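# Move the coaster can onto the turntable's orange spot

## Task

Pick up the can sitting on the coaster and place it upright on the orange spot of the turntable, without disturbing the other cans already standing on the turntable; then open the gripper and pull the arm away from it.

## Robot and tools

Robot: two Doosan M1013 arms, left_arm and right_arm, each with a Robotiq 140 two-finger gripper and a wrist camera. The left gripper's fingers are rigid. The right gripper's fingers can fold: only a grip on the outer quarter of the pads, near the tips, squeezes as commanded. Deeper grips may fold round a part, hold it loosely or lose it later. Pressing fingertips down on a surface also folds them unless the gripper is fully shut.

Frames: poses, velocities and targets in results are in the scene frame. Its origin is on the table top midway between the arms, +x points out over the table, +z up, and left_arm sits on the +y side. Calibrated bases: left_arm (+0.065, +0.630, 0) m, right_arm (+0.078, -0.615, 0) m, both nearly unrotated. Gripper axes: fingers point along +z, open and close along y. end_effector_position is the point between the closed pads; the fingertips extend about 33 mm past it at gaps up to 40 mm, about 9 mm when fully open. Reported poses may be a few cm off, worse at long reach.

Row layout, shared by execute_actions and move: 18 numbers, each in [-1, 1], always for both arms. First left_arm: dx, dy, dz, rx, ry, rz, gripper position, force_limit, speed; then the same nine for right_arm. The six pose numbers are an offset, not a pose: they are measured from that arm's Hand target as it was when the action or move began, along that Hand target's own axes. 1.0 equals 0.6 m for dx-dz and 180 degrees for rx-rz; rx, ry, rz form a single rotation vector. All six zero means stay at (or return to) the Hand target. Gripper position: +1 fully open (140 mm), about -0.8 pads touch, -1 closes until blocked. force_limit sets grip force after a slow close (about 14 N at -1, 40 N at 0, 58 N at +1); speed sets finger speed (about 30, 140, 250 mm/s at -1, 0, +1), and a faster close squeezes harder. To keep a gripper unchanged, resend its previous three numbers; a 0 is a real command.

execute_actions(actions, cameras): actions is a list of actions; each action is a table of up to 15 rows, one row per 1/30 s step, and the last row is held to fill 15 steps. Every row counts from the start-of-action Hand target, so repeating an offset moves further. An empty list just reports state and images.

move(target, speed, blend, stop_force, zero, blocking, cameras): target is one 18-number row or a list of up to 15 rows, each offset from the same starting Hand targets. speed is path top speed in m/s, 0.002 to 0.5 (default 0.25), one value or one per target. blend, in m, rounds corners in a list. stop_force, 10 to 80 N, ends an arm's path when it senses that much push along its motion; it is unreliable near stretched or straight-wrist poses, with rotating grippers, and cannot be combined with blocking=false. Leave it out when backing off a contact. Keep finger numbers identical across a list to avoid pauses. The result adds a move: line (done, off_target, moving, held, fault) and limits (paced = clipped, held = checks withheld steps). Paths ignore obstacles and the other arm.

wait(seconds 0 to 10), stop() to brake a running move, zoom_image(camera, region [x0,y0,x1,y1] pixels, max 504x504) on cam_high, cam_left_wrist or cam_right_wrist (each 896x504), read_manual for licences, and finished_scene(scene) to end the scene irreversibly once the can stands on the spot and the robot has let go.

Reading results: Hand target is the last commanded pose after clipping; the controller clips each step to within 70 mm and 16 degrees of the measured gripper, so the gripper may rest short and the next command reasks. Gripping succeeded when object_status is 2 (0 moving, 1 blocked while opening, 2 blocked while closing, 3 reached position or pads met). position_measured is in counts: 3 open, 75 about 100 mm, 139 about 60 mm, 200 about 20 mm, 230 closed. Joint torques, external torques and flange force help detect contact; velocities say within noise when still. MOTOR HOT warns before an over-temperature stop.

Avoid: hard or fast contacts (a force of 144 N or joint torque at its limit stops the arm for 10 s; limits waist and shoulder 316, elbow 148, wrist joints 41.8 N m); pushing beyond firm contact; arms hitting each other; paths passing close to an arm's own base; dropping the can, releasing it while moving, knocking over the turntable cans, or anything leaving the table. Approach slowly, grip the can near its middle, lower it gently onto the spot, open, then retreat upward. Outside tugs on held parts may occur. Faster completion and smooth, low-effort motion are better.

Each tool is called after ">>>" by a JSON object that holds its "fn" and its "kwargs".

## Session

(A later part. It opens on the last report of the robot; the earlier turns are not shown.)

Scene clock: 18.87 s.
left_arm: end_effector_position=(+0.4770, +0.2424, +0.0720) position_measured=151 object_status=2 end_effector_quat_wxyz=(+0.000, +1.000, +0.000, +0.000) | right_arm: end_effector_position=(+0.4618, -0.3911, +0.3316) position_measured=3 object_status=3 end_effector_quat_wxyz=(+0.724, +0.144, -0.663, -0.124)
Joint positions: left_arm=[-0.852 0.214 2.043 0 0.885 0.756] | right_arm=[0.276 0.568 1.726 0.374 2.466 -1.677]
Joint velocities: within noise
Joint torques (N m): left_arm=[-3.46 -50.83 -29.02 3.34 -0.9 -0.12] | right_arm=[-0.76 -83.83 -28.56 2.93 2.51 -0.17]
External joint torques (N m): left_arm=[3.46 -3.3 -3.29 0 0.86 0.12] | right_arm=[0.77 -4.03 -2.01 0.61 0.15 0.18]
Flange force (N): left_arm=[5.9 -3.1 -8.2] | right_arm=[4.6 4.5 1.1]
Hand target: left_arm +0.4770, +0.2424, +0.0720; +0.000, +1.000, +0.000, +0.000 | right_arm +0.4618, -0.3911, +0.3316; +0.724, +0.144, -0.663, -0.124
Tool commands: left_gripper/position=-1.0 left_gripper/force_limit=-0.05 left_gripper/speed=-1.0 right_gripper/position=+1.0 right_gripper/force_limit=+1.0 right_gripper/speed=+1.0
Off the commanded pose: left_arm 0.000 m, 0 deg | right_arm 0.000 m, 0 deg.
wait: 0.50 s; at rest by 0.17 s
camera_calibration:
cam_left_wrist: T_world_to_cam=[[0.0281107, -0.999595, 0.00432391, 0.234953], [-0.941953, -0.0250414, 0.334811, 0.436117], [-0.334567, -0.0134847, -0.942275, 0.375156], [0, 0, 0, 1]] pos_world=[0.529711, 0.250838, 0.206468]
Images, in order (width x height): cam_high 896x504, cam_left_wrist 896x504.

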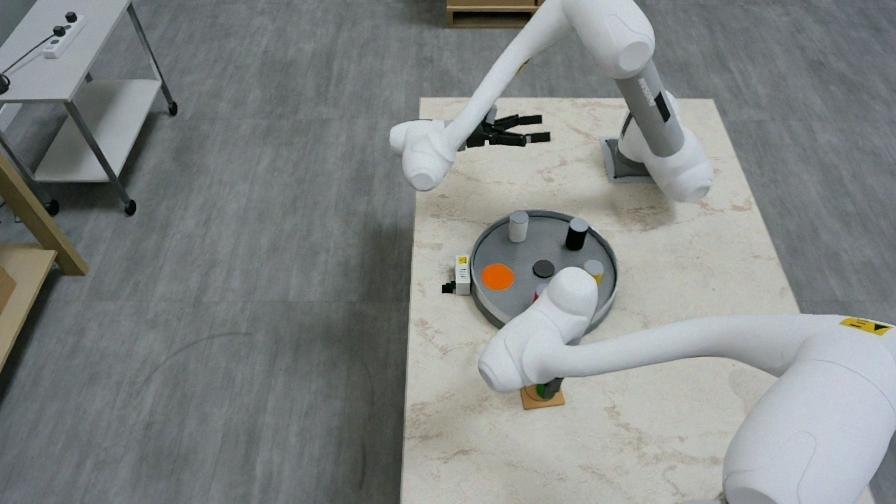

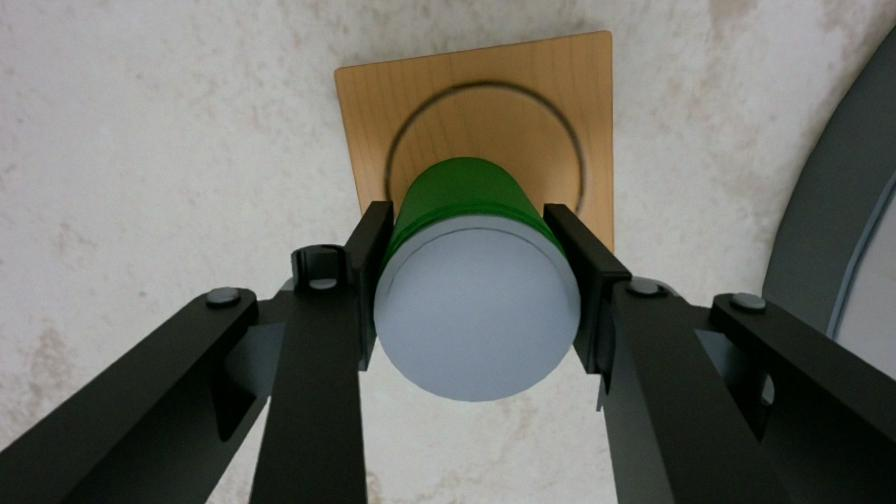

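>>> {"fn": "move", "kwargs": {"target": [[0, 0, -0.0833, 0, 0, 0, -1, -0.05, -1, 0, 0, 0, 0, 0, 0, 1, 1, 1], [-0.03, 0.3607, -0.2967, 0, 0, 0, -1, -0.05, -1, 0, 0, 0, 0, 0, 0, 1, 1, 1]], "speed": 0.25, "blend": 0.03, "cameras": ["cam_high", "cam_left_wrist"]}}

>>> {"fn": "wait", "kwargs": {"seconds": 0.5, "cameras": ["cam_high", "cam_left_wrist"]}}

>>> {"fn": "wait", "kwargs": {"seconds": 0.5, "cameras": ["cam_high", "cam_left_wrist"]}}

>>> {"fn": "wait", "kwargs": {"seconds": 0.5, "cameras": ["cam_high", "cam_left_wrist"]}}

Scene clock: 23.93 s.
left_arm: end_effector_position=(+0.4589, +0.0261, +0.2500) position_measured=151 object_status=2 end_effector_quat_wxyz=(+0.000, +1.000, +0.000, +0.000) | right_arm: end_effector_position=(+0.4618, -0.3911, +0.3316) position_measured=3 object_status=3 end_effector_quat_wxyz=(+0.724, +0.144, -0.663, -0.124)
Joint positions: left_arm=[-1.077 0.302 1.562 0 1.277 0.53] | right_arm=[0.276 0.568 1.726 0.374 2.466 -1.677]
Joint velocities: within noise
Joint torques (N m): left_arm=[-3.89 -73.72 -39.9 4.17 -0.23 -0.1] | right_arm=[-0.97 -83.56 -28.52 2.95 2.52 -0.14]
External joint torques (N m): left_arm=[4.03 2.93 -0.08 -0.02 0.21 0.1] | right_arm=[1.31 -4.01 -2 0.58 0.13 0.16]
Flange force (N): left_arm=[7.6 1.1 0.9] | right_arm=[4.3 5.0 1.2]
Hand target: left_arm +0.4589, +0.0261, +0.2501; +0.000, +1.000, +0.000, +0.000 | right_arm +0.4618, -0.3911, +0.3316; +0.724, +0.144, -0.663, -0.124
Off the commanded pose: left_arm 0.000 m, 0 deg | right_arm 0.000 m, 0 deg.
move: done; blend cut to 0.025 m at target 1
camera_calibration:
cam_left_wrist: T_world_to_cam=[[0.0281594, -0.999594, 0.00431348, 0.018447], [-0.941949, -0.0250906, 0.334818, 0.353965], [-0.334574, -0.0134913, -0.942273, 0.533955], [0, 0, 0, 1]] pos_world=[0.511545, 0.0345245, 0.384538]
Images, in order (width x height): cam_high 896x504, cam_left_wrist 896x504.

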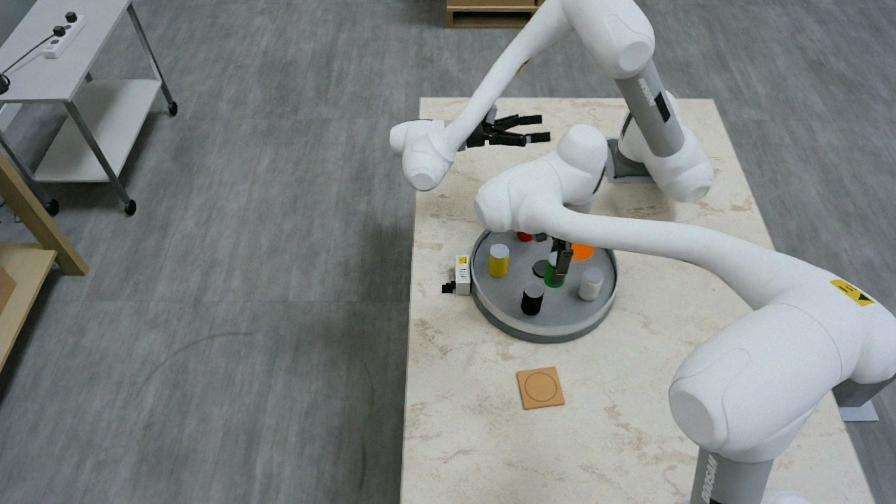

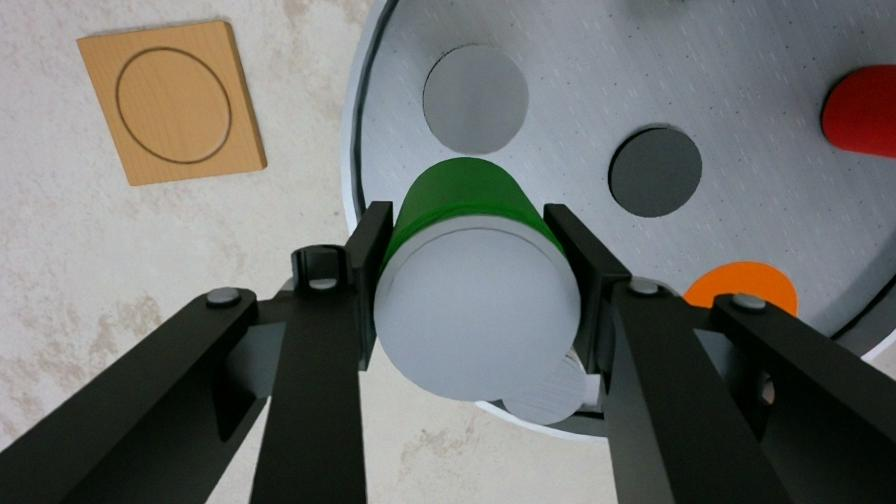

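Scene clock: 24.43 s.
left_arm: end_effector_position=(+0.4589, +0.0261, +0.2501) position_measured=151 object_status=2 end_effector_quat_wxyz=(+0.000, +1.000, +0.000, +0.000) | right_arm: end_effector_position=(+0.4618, -0.3911, +0.3316) position_measured=3 object_status=3 end_effector_quat_wxyz=(+0.724, +0.144, -0.663, -0.124)
Joint positions: left_arm=[-1.077 0.302 1.562 0 1.277 0.53] | right_arm=[0.276 0.568 1.726 0.374 2.466 -1.677]
Joint velocities: within noise
Joint torques (N m): left_arm=[-3.56 -73.69 -39.99 4.16 -0.35 -0.06] | right_arm=[-0.83 -83.19 -28.39 2.9 2.52 -0.19]
External joint torques (N m): left_arm=[3.49 2.87 -0.02 -0.01 0.32 0.06] | right_arm=[0.73 -4.73 -2.41 0.67 0.15 0.2]
Flange force (N): left_arm=[6.8 1.4 0.8] | right_arm=[5.5 4.9 1.1]
Hand target: left_arm +0.4589, +0.0261, +0.2501; +0.000, +1.000, +0.000, +0.000 | right_arm +0.4618, -0.3911, +0.3316; +0.724, +0.144, -0.663, -0.124
Tool commands: left_gripper/position=-1.0 left_gripper/force_limit=-0.05 left_gripper/speed=-1.0 right_gripper/position=+1.0 right_gripper/force_limit=+1.0 right_gripper/speed=+1.0
Off the commanded pose: left_arm 0.000 m, 0 deg | right_arm 0.000 m, 0 deg.
wait: 0.50 s; at rest by 0.17 s
camera_calibration:
cam_left_wrist: T_world_to_cam=[[0.0281138, -0.999595, 0.0043332, 0.0184141], [-0.941954, -0.0250413, 0.334807, 0.353949], [-0.334563, -0.0134944, -0.942277, 0.53396], [0, 0, 0, 1]] pos_world=[0.51153, 0.0344755, 0.384554]
Images, in order (width x height): cam_high 896x504, cam_left_wrist 896x504.

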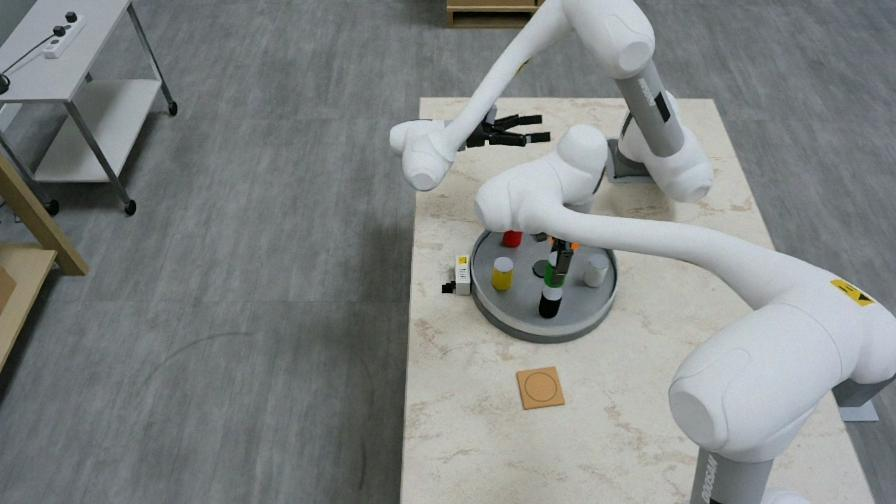

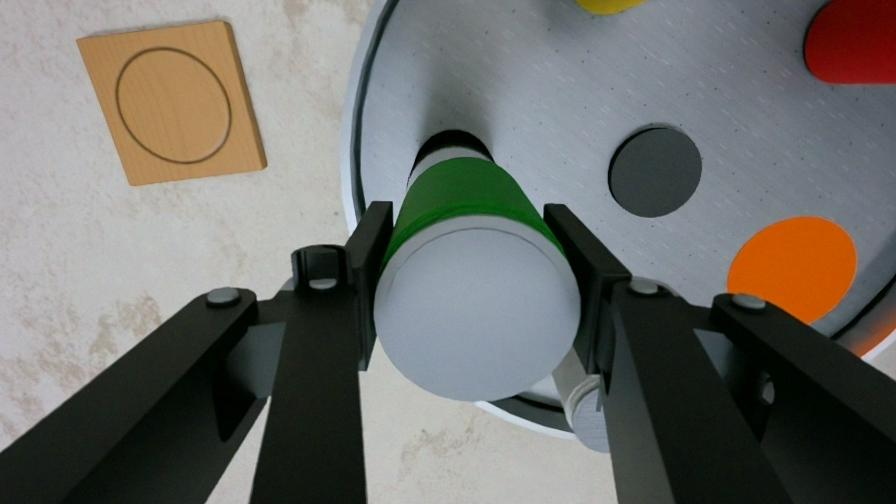

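Scene clock: 24.93 s.
left_arm: end_effector_position=(+0.4589, +0.0261, +0.2501) position_measured=151 object_status=2 end_effector_quat_wxyz=(+0.000, +1.000, +0.000, +0.000) | right_arm: end_effector_position=(+0.4618, -0.3911, +0.3316) position_measured=3 object_status=3 end_effector_quat_wxyz=(+0.724, +0.144, -0.663, -0.124)
Joint positions: left_arm=[-1.077 0.302 1.562 0 1.277 0.53] | right_arm=[0.276 0.568 1.726 0.374 2.466 -1.677]
Joint velocities: within noise
Joint torques (N m): left_arm=[-3.56 -73.69 -39.94 4.19 -0.31 -0.14] | right_arm=[-1.09 -83.18 -28.53 2.92 2.5 -0.16]
External joint torques (N m): left_arm=[3.69 2.71 -0.15 -0.03 0.28 0.14] | right_arm=[1.29 -5.49 -2.3 0.65 0.18 0.17]
Flange force (N): left_arm=[7.1 1.2 0.6] | right_arm=[6.0 5.5 2.4]
Hand target: left_arm +0.4589, +0.0261, +0.2501; +0.000, +1.000, +0.000, +0.000 | right_arm +0.4618, -0.3911, +0.3316; +0.724, +0.144, -0.663, -0.124
Tool commands: left_gripper/position=-1.0 left_gripper/force_limit=-0.05 left_gripper/speed=-1.0 right_gripper/position=+1.0 right_gripper/force_limit=+1.0 right_gripper/speed=+1.0
Off the commanded pose: left_arm 0.000 m, 0 deg | right_arm 0.000 m, 0 deg.
wait: 0.50 s; at rest by 0.17 s
camera_calibration:
cam_left_wrist: T_world_to_cam=[[0.0281134, -0.999595, 0.00433302, 0.0184141], [-0.941954, -0.025041, 0.334807, 0.353949], [-0.334563, -0.0134941, -0.942277, 0.53396], [0, 0, 0, 1]] pos_world=[0.511529, 0.0344752, 0.384554]
Images, in order (width x height): cam_high 896x504, cam_left_wrist 896x504.

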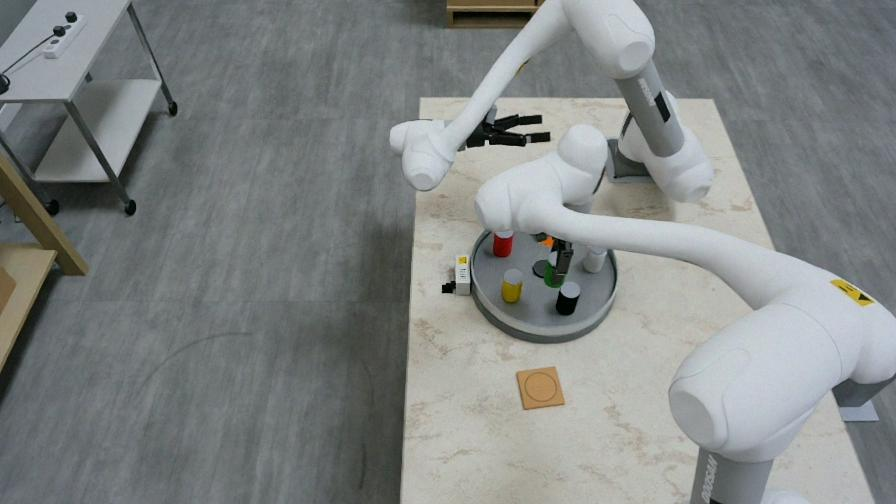

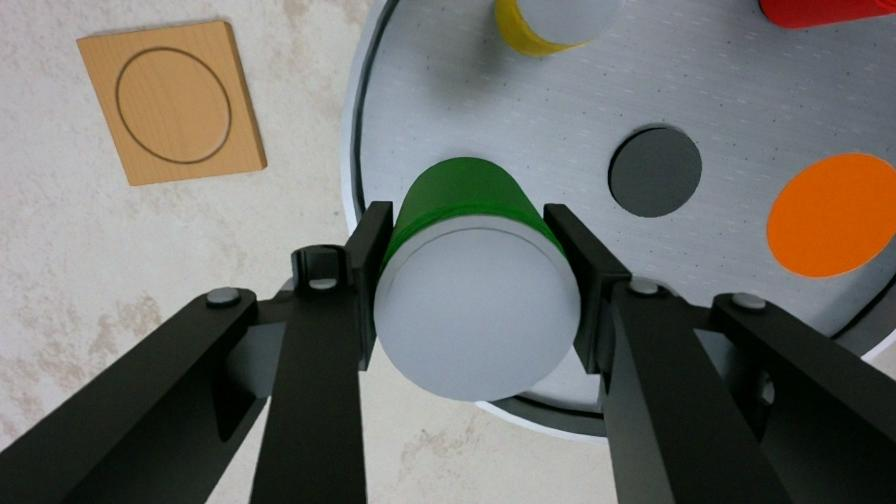

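Scene clock: 25.43 s.
left_arm: end_effector_position=(+0.4589, +0.0261, +0.2501) position_measured=151 object_status=2 end_effector_quat_wxyz=(+0.000, +1.000, +0.000, +0.000) | right_arm: end_effector_position=(+0.4618, -0.3911, +0.3316) position_measured=3 object_status=3 end_effector_quat_wxyz=(+0.724, +0.144, -0.663, -0.124)
Joint positions: left_arm=[-1.077 0.302 1.562 0 1.277 0.53] | right_arm=[0.276 0.568 1.726 0.374 2.466 -1.677]
Joint velocities: within noise
Joint torques (N m): left_arm=[-3.58 -73.81 -40.23 4.17 -0.26 -0.14] | right_arm=[-1.05 -83.55 -28.44 2.95 2.48 -0.18]
External joint torques (N m): left_arm=[3.73 2.83 0.14 -0.02 0.22 0.14] | right_arm=[0.77 -3.77 -2.11 0.59 0.18 0.2]
Flange force (N): left_arm=[6.9 0.8 1.1] | right_arm=[4.5 4.5 0.5]
Hand target: left_arm +0.4589, +0.0261, +0.2501; +0.000, +1.000, +0.000, +0.000 | right_arm +0.4618, -0.3911, +0.3316; +0.724, +0.144, -0.663, -0.124
Tool commands: left_gripper/position=-1.0 left_gripper/force_limit=-0.05 left_gripper/speed=-1.0 right_gripper/position=+1.0 right_gripper/force_limit=+1.0 right_gripper/speed=+1.0
Off the commanded pose: left_arm 0.000 m, 0 deg | right_arm 0.000 m, 0 deg.
wait: 0.50 s; at rest by 0.17 s
camera_calibration:
cam_left_wrist: T_world_to_cam=[[0.0281134, -0.999595, 0.00433271, 0.0184143], [-0.941954, -0.0250411, 0.334807, 0.353949], [-0.334563, -0.0134938, -0.942277, 0.53396], [0, 0, 0, 1]] pos_world=[0.511529, 0.0344753, 0.384554]
Images, in order (width x height): cam_high 896x504, cam_left_wrist 896x504.

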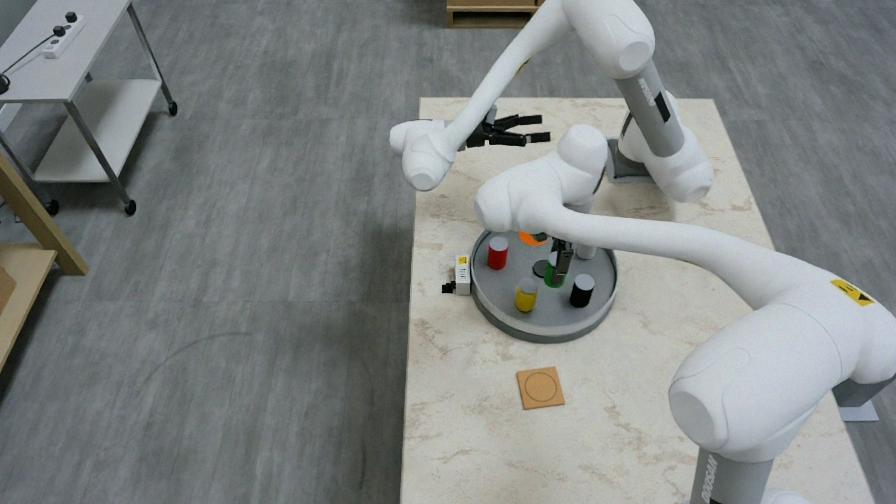

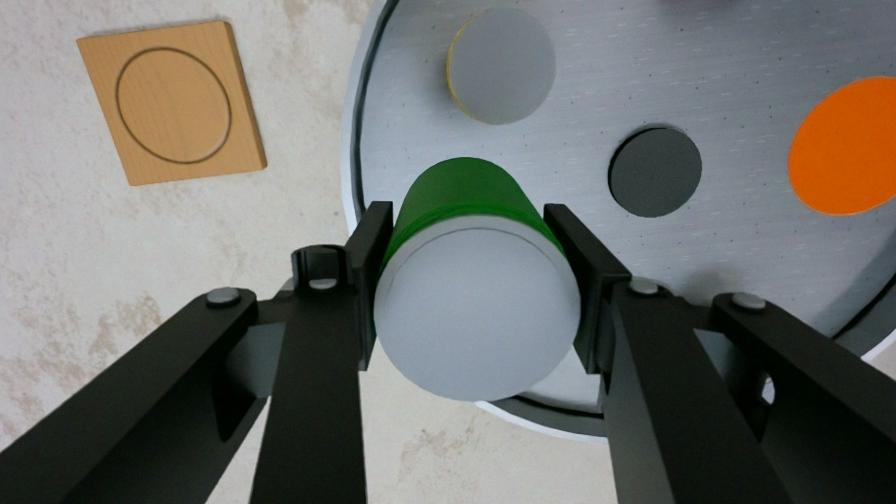

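>>> {"fn": "zoom_image", "kwargs": {"camera": "cam_left_wrist", "region": [430, 0, 580, 140]}}

>>> {"fn": "zoom_image", "kwargs": {"camera": "cam_left_wrist", "region": [590, 110, 720, 230]}}

>>> {"fn": "zoom_image", "kwargs": {"camera": "cam_left_wrist", "region": [756, 60, 896, 230]}}

>>> {"fn": "zoom_image", "kwargs": {"camera": "cam_high", "region": [460, 220, 640, 350]}}

Scaled by 3.360 from the camera's 896x504 image, which has a finer 1280x720 frame.

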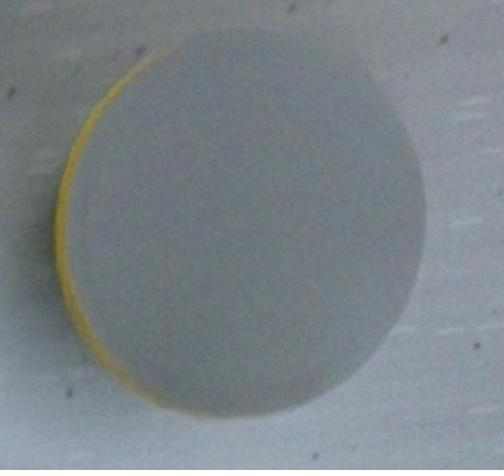

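Scaled by 3.877 from the camera's 896x504 image, which has a finer 1280x720 frame.

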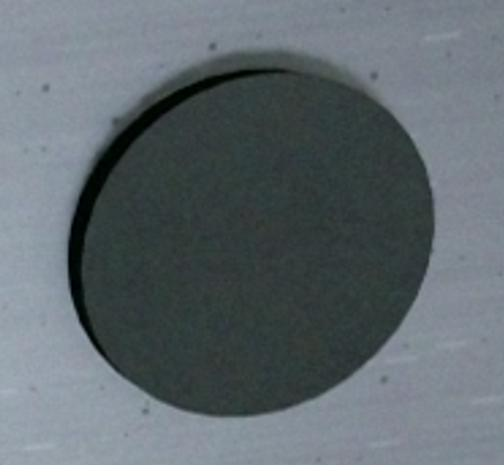

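Scaled by 2.965 from the camera's 896x504 image, which has a finer 1280x720 frame.

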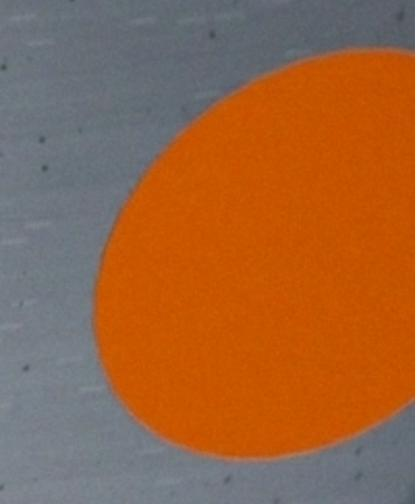

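Scaled by 2.800 from the camera's 896x504 image, which has a finer 1280x720 frame.

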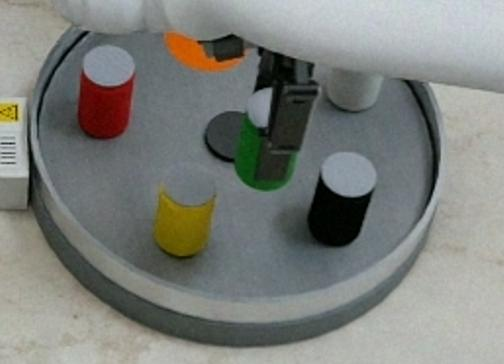

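>>> {"fn": "move", "kwargs": {"target": [0.1602, 0.0668, 0.05, 0, 0, 0, -1, -0.05, -1, 0, 0, 0, 0, 0, 0, 1, 1, 1], "speed": 0.2, "cameras": ["cam_left_wrist"]}}

>>> {"fn": "wait", "kwargs": {"seconds": 2.2, "cameras": ["cam_high", "cam_left_wrist"]}}

>>> {"fn": "wait", "kwargs": {"seconds": 0.7, "cameras": ["cam_high", "cam_left_wrist"]}}

>>> {"fn": "wait", "kwargs": {"seconds": 0.7, "cameras": ["cam_high", "cam_left_wrist"]}}

Scene clock: 29.73 s.
left_arm: end_effector_position=(+0.5550, -0.0140, +0.2201) position_measured=151 object_status=2 end_effector_quat_wxyz=(+0.000, +1.000, +0.000, +0.000) | right_arm: end_effector_position=(+0.4618, -0.3911, +0.3316) position_measured=3 object_status=3 end_effector_quat_wxyz=(+0.724, +0.144, -0.663, -0.124)
Joint positions: left_arm=[-0.999 0.453 1.402 0 1.285 0.608] | right_arm=[0.276 0.568 1.726 0.374 2.466 -1.677]
Joint velocities: within noise
Joint torques (N m): left_arm=[-3.73 -89.47 -39.68 4.24 -0.33 -0.15] | right_arm=[-0.77 -83.33 -28.38 2.91 2.5 -0.18]
External joint torques (N m): left_arm=[4.07 3.99 -0.41 -0.08 0.3 0.15] | right_arm=[0.48 -4.59 -2.3 0.65 0.16 0.2]
Flange force (N): left_arm=[8.8 3.0 0.9] | right_arm=[5.5 4.5 1.0]
Hand target: left_arm +0.5550, -0.0141, +0.2201; +0.000, +1.000, +0.000, +0.000 | right_arm +0.4618, -0.3911, +0.3316; +0.724, +0.144, -0.663, -0.124
Off the commanded pose: left_arm 0.000 m, 0 deg | right_arm 0.000 m, 0 deg.
move: done
camera_calibration:
cam_left_wrist: T_world_to_cam=[[0.0280261, -0.999598, 0.00424248, -0.0241857], [-0.94202, -0.0249915, 0.334625, 0.453591], [-0.334384, -0.0133747, -0.942342, 0.537288], [0, 0, 0, 1]] pos_world=[0.60763, -0.00565398, 0.354629]
Images, in order (width x height): cam_left_wrist 896x504.

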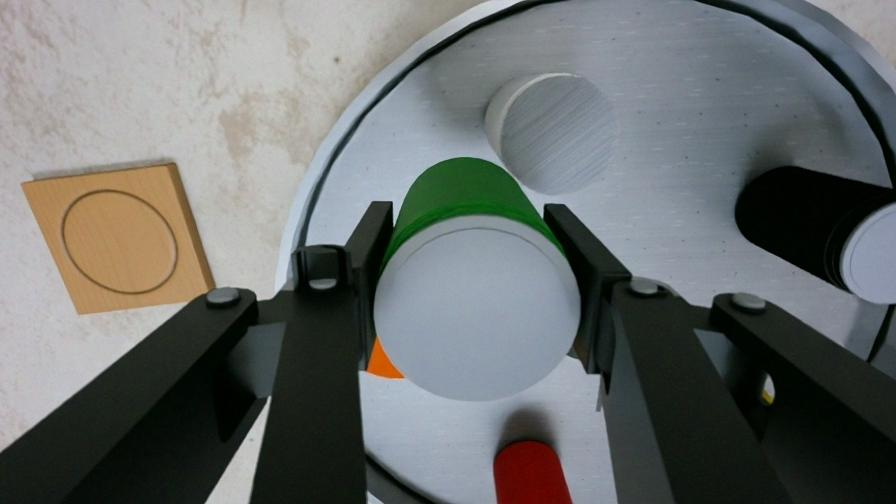

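Scene clock: 31.93 s.
left_arm: end_effector_position=(+0.5550, -0.0141, +0.2201) position_measured=151 object_status=2 end_effector_quat_wxyz=(+0.000, +1.000, +0.000, +0.000) | right_arm: end_effector_position=(+0.4618, -0.3911, +0.3316) position_measured=3 object_status=3 end_effector_quat_wxyz=(+0.724, +0.144, -0.663, -0.124)
Joint positions: left_arm=[-0.999 0.453 1.402 0 1.285 0.608] | right_arm=[0.276 0.568 1.726 0.374 2.466 -1.677]
Joint velocities: within noise
Joint torques (N m): left_arm=[-3.28 -89.04 -39.7 4.17 -0.34 -0.2] | right_arm=[-0.86 -83.44 -28.64 2.94 2.49 -0.15]
External joint torques (N m): left_arm=[3.21 3.02 -0.68 0.01 0.3 0.2] | right_arm=[0.85 -4.4 -2.1 0.62 0.17 0.17]
Flange force (N): left_arm=[7.5 2.8 0.1] | right_arm=[5.0 4.7 1.4]
Hand target: left_arm +0.5550, -0.0141, +0.2201; +0.000, +1.000, +0.000, +0.000 | right_arm +0.4618, -0.3911, +0.3316; +0.724, +0.144, -0.663, -0.124
Tool commands: left_gripper/position=-1.0 left_gripper/force_limit=-0.05 left_gripper/speed=-1.0 right_gripper/position=+1.0 right_gripper/force_limit=+1.0 right_gripper/speed=+1.0
Off the commanded pose: left_arm 0.000 m, 0 deg | right_arm 0.000 m, 0 deg.
wait: 2.20 s; at rest by 0.17 s
camera_calibration:
cam_left_wrist: T_world_to_cam=[[0.0281167, -0.999595, 0.00433714, -0.0242998], [-0.941951, -0.0250426, 0.334816, 0.453491], [-0.334572, -0.0134993, -0.942273, 0.537334], [0, 0, 0, 1]] pos_world=[0.607626, -0.00567975, 0.354584]
Images, in order (width x height): cam_high 896x504, cam_left_wrist 896x504.

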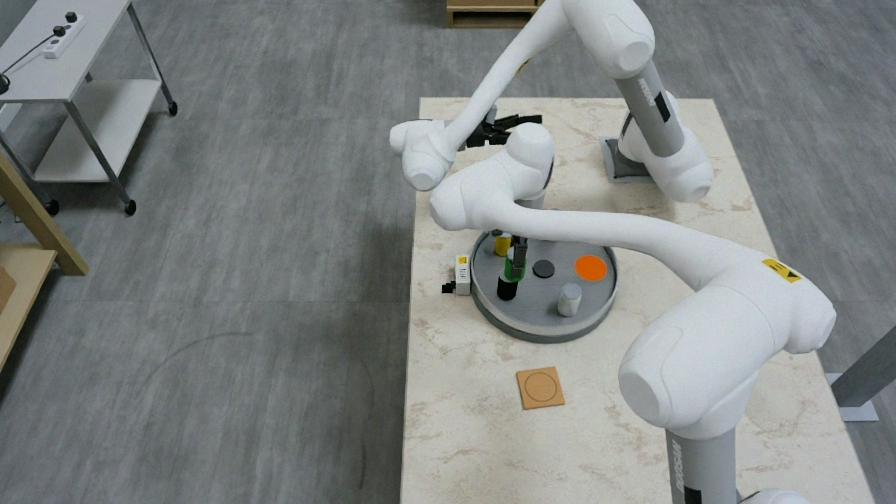

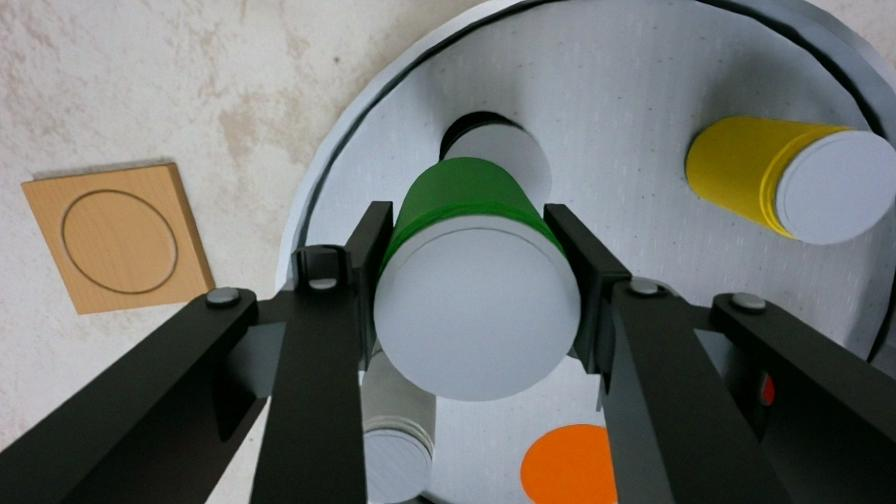

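Scene clock: 32.63 s.
left_arm: end_effector_position=(+0.5550, -0.0141, +0.2201) position_measured=151 object_status=2 end_effector_quat_wxyz=(+0.000, +1.000, +0.000, +0.000) | right_arm: end_effector_position=(+0.4618, -0.3911, +0.3316) position_measured=3 object_status=3 end_effector_quat_wxyz=(+0.724, +0.144, -0.663, -0.124)
Joint positions: left_arm=[-0.999 0.453 1.402 0 1.285 0.608] | right_arm=[0.276 0.568 1.726 0.374 2.466 -1.677]
Joint velocities: within noise
Joint torques (N m): left_arm=[-3.56 -89.39 -40.11 4.14 -0.23 -0.09] | right_arm=[-0.68 -83.27 -28.45 2.94 2.53 -0.16]
External joint torques (N m): left_arm=[3.6 4.33 0.05 0.01 0.19 0.09] | right_arm=[0.93 -3.97 -2.06 0.59 0.12 0.18]
Flange force (N): left_arm=[7.9 2.8 1.7] | right_arm=[4.5 4.7 0.9]
Hand target: left_arm +0.5550, -0.0141, +0.2201; +0.000, +1.000, +0.000, +0.000 | right_arm +0.4618, -0.3911, +0.3316; +0.724, +0.144, -0.663, -0.124
Tool commands: left_gripper/position=-1.0 left_gripper/force_limit=-0.05 left_gripper/speed=-1.0 right_gripper/position=+1.0 right_gripper/force_limit=+1.0 right_gripper/speed=+1.0
Off the commanded pose: left_arm 0.000 m, 0 deg | right_arm 0.000 m, 0 deg.
wait: 0.70 s; at rest by 0.17 s
camera_calibration:
cam_left_wrist: T_world_to_cam=[[0.0281167, -0.999595, 0.0043373, -0.0242999], [-0.941951, -0.0250425, 0.334816, 0.453491], [-0.334572, -0.0134995, -0.942273, 0.537334], [0, 0, 0, 1]] pos_world=[0.607626, -0.00567981, 0.354584]
Images, in order (width x height): cam_high 896x504, cam_left_wrist 896x504.

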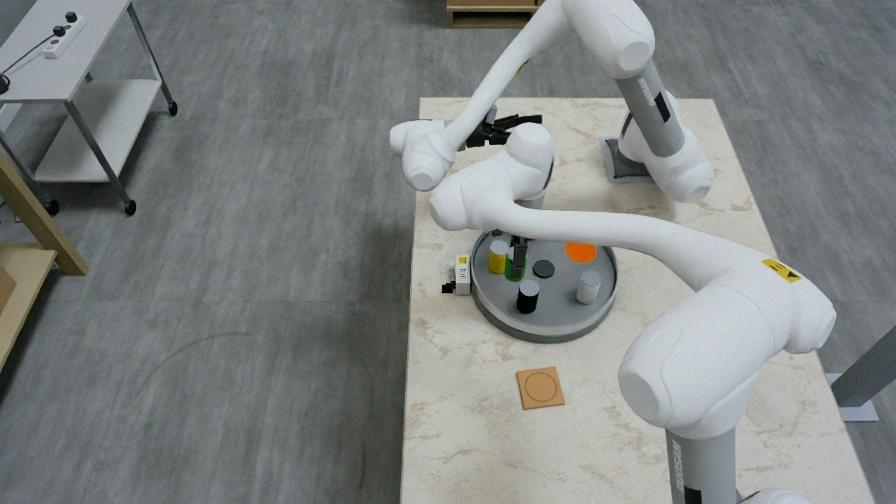

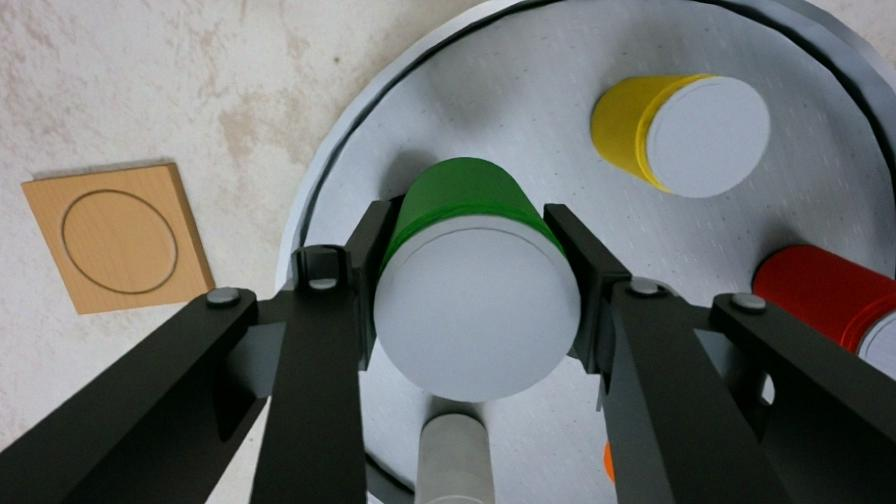

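Scene clock: 33.33 s.
left_arm: end_effector_position=(+0.5550, -0.0141, +0.2201) position_measured=151 object_status=2 end_effector_quat_wxyz=(+0.000, +1.000, +0.000, +0.000) | right_arm: end_effector_position=(+0.4618, -0.3911, +0.3316) position_measured=3 object_status=3 end_effector_quat_wxyz=(+0.724, +0.144, -0.663, -0.124)
Joint positions: left_arm=[-0.999 0.453 1.402 0 1.285 0.608] | right_arm=[0.276 0.568 1.726 0.374 2.466 -1.677]
Joint velocities: within noise
Joint torques (N m): left_arm=[-3.31 -89.23 -39.96 4.12 -0.23 -0.14] | right_arm=[-0.79 -83.12 -28.38 2.91 2.52 -0.16]
External joint torques (N m): left_arm=[3.07 4.22 -0.07 0.02 0.2 0.14] | right_arm=[0.8 -4.7 -2.24 0.64 0.14 0.18]
Flange force (N): left_arm=[7.5 3.3 1.5] | right_arm=[5.4 4.8 1.4]
Hand target: left_arm +0.5550, -0.0141, +0.2201; +0.000, +1.000, +0.000, +0.000 | right_arm +0.4618, -0.3911, +0.3316; +0.724, +0.144, -0.663, -0.124
Tool commands: left_gripper/position=-1.0 left_gripper/force_limit=-0.05 left_gripper/speed=-1.0 right_gripper/position=+1.0 right_gripper/force_limit=+1.0 right_gripper/speed=+1.0
Off the commanded pose: left_arm 0.000 m, 0 deg | right_arm 0.000 m, 0 deg.
wait: 0.70 s; at rest by 0.17 s
camera_calibration:
cam_left_wrist: T_world_to_cam=[[0.0281169, -0.999595, 0.00433721, -0.0242999], [-0.941951, -0.0250427, 0.334816, 0.453491], [-0.334572, -0.0134994, -0.942273, 0.537334], [0, 0, 0, 1]] pos_world=[0.607626, -0.00567974, 0.354584]
Images, in order (width x height): cam_high 896x504, cam_left_wrist 896x504.

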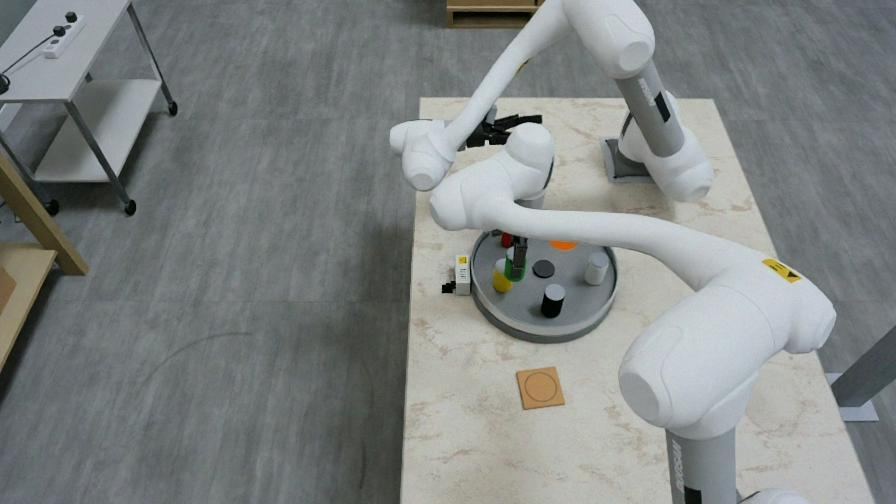

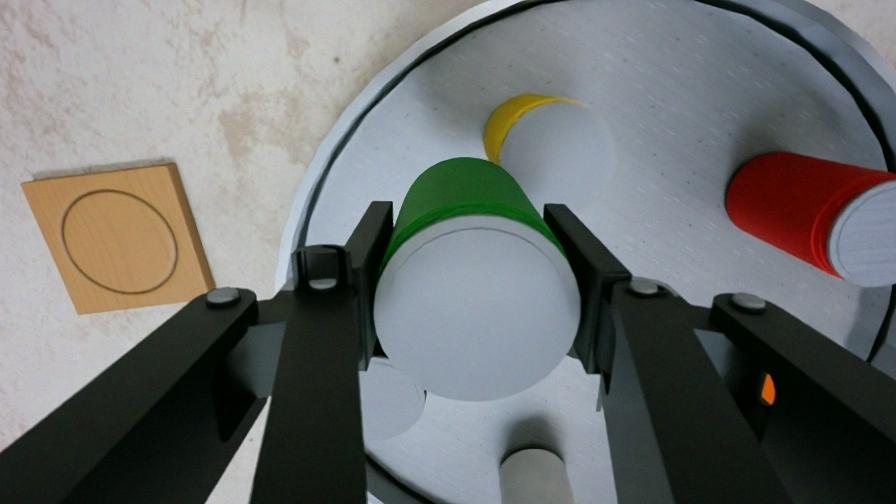

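>>> {"fn": "wait", "kwargs": {"seconds": 0, "cameras": []}}

Scene clock: 39.07 s.
left_arm: end_effector_position=(+0.5549, -0.0141, +0.2201) position_measured=151 object_status=2 end_effector_quat_wxyz=(+0.000, +1.000, +0.000, +0.000) | right_arm: end_effector_position=(+0.4618, -0.3911, +0.3316) position_measured=3 object_status=3 end_effector_quat_wxyz=(+0.724, +0.144, -0.663, -0.124)
Joint positions: left_arm=[-0.999 0.453 1.402 0 1.285 0.608] | right_arm=[0.276 0.568 1.726 0.374 2.466 -1.677]
Joint velocities: within noise
Joint torques (N m): left_arm=[-3.53 -89.18 -40.03 4.16 -0.34 -0.08] | right_arm=[-1.12 -83.55 -28.57 2.94 2.51 -0.17]
External joint torques (N m): left_arm=[3.75 4 -0.07 0 0.3 0.07] | right_arm=[1.28 -3.27 -1.79 0.58 0.13 0.19]
Flange force (N): left_arm=[7.9 2.6 1.3] | right_arm=[3.5 4.8 0.7]
Hand target: left_arm +0.5550, -0.0141, +0.2201; +0.000, +1.000, +0.000, +0.000 | right_arm +0.4618, -0.3911, +0.3316; +0.724, +0.144, -0.663, -0.124
Tool commands: left_gripper/position=-1.0 left_gripper/force_limit=-0.05 left_gripper/speed=-1.0 right_gripper/position=+1.0 right_gripper/force_limit=+1.0 right_gripper/speed=+1.0
Off the commanded pose: left_arm 0.000 m, 0 deg | right_arm 0.000 m, 0 deg.
No camera images: "cameras" was empty.

>>> {"fn": "move", "kwargs": {"target": [-0.0042, 0.0023, 0.0, 0, 0, 0, -1, -0.05, -1, 0, 0, 0, 0, 0, 0, 1, 1, 1], "cameras": ["cam_left_wrist"]}}

>>> {"fn": "wait", "kwargs": {"seconds": 0.3, "cameras": []}}

Scene clock: 41.53 s.
left_arm: end_effector_position=(+0.5524, -0.0154, +0.2201) position_measured=151 object_status=2 end_effector_quat_wxyz=(+0.000, +1.000, +0.000, +0.000) | right_arm: end_effector_position=(+0.4618, -0.3911, +0.3316) position_measured=3 object_status=3 end_effector_quat_wxyz=(+0.724, +0.144, -0.663, -0.124)
Joint positions: left_arm=[-1.003 0.453 1.403 0 1.285 0.605] | right_arm=[0.276 0.568 1.726 0.374 2.466 -1.677]
Joint velocities: within noise
Joint torques (N m): left_arm=[-3.57 -89.25 -39.98 4.2 -0.25 -0.18] | right_arm=[-0.61 -83.18 -28.38 2.92 2.5 -0.18]
External joint torques (N m): left_arm=[3.4 4.04 -0.13 -0.06 0.22 0.18] | right_arm=[0.5 -4.89 -2.23 0.63 0.16 0.19]
Flange force (N): left_arm=[7.8 2.9 1.4] | right_arm=[5.8 4.5 1.6]
Hand target: left_arm +0.5524, -0.0154, +0.2201; +0.000, +1.000, +0.000, +0.000 | right_arm +0.4618, -0.3911, +0.3316; +0.724, +0.144, -0.663, -0.124
Off the commanded pose: left_arm 0.000 m, 0 deg | right_arm 0.000 m, 0 deg.
move: done
camera_calibration:
cam_left_wrist: T_world_to_cam=[[0.0281241, -0.999595, 0.00431119, -0.0255971], [-0.941944, -0.025058, 0.334834, 0.451086], [-0.33459, -0.0134778, -0.942267, 0.536455], [0, 0, 0, 1]] pos_world=[0.60511, -0.00705322, 0.354555]
Images, in order (width x height): cam_left_wrist 896x504.

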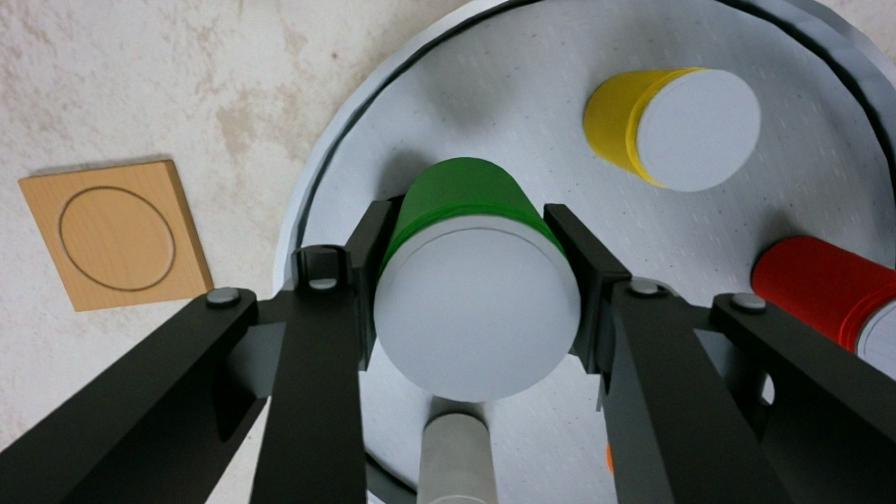

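Scene clock: 41.83 s.
left_arm: end_effector_position=(+0.5524, -0.0154, +0.2201) position_measured=151 object_status=2 end_effector_quat_wxyz=(+0.000, +1.000, +0.000, +0.000) | right_arm: end_effector_position=(+0.4618, -0.3911, +0.3316) position_measured=3 object_status=3 end_effector_quat_wxyz=(+0.724, +0.144, -0.663, -0.124)
Joint positions: left_arm=[-1.003 0.453 1.403 0 1.285 0.605] | right_arm=[0.276 0.568 1.726 0.374 2.466 -1.677]
Joint velocities: within noise
Joint torques (N m): left_arm=[-3.93 -88.8 -39.77 4.21 -0.26 -0.11] | right_arm=[-0.98 -83.16 -28.48 2.93 2.53 -0.19]
External joint torques (N m): left_arm=[3.81 3.37 -0.38 -0.06 0.23 0.11] | right_arm=[0.91 -4.07 -1.92 0.59 0.12 0.21]
Flange force (N): left_arm=[7.8 2.3 0.7] | right_arm=[4.6 4.6 1.4]
Hand target: left_arm +0.5524, -0.0154, +0.2201; +0.000, +1.000, +0.000, +0.000 | right_arm +0.4618, -0.3911, +0.3316; +0.724, +0.144, -0.663, -0.124
Tool commands: left_gripper/position=-1.0 left_gripper/force_limit=-0.05 left_gripper/speed=-1.0 right_gripper/position=+1.0 right_gripper/force_limit=+1.0 right_gripper/speed=+1.0
Off the commanded pose: left_arm 0.000 m, 0 deg | right_arm 0.000 m, 0 deg.
wait: 0.30 s; at rest by 0.17 s
No camera images: "cameras" was empty.


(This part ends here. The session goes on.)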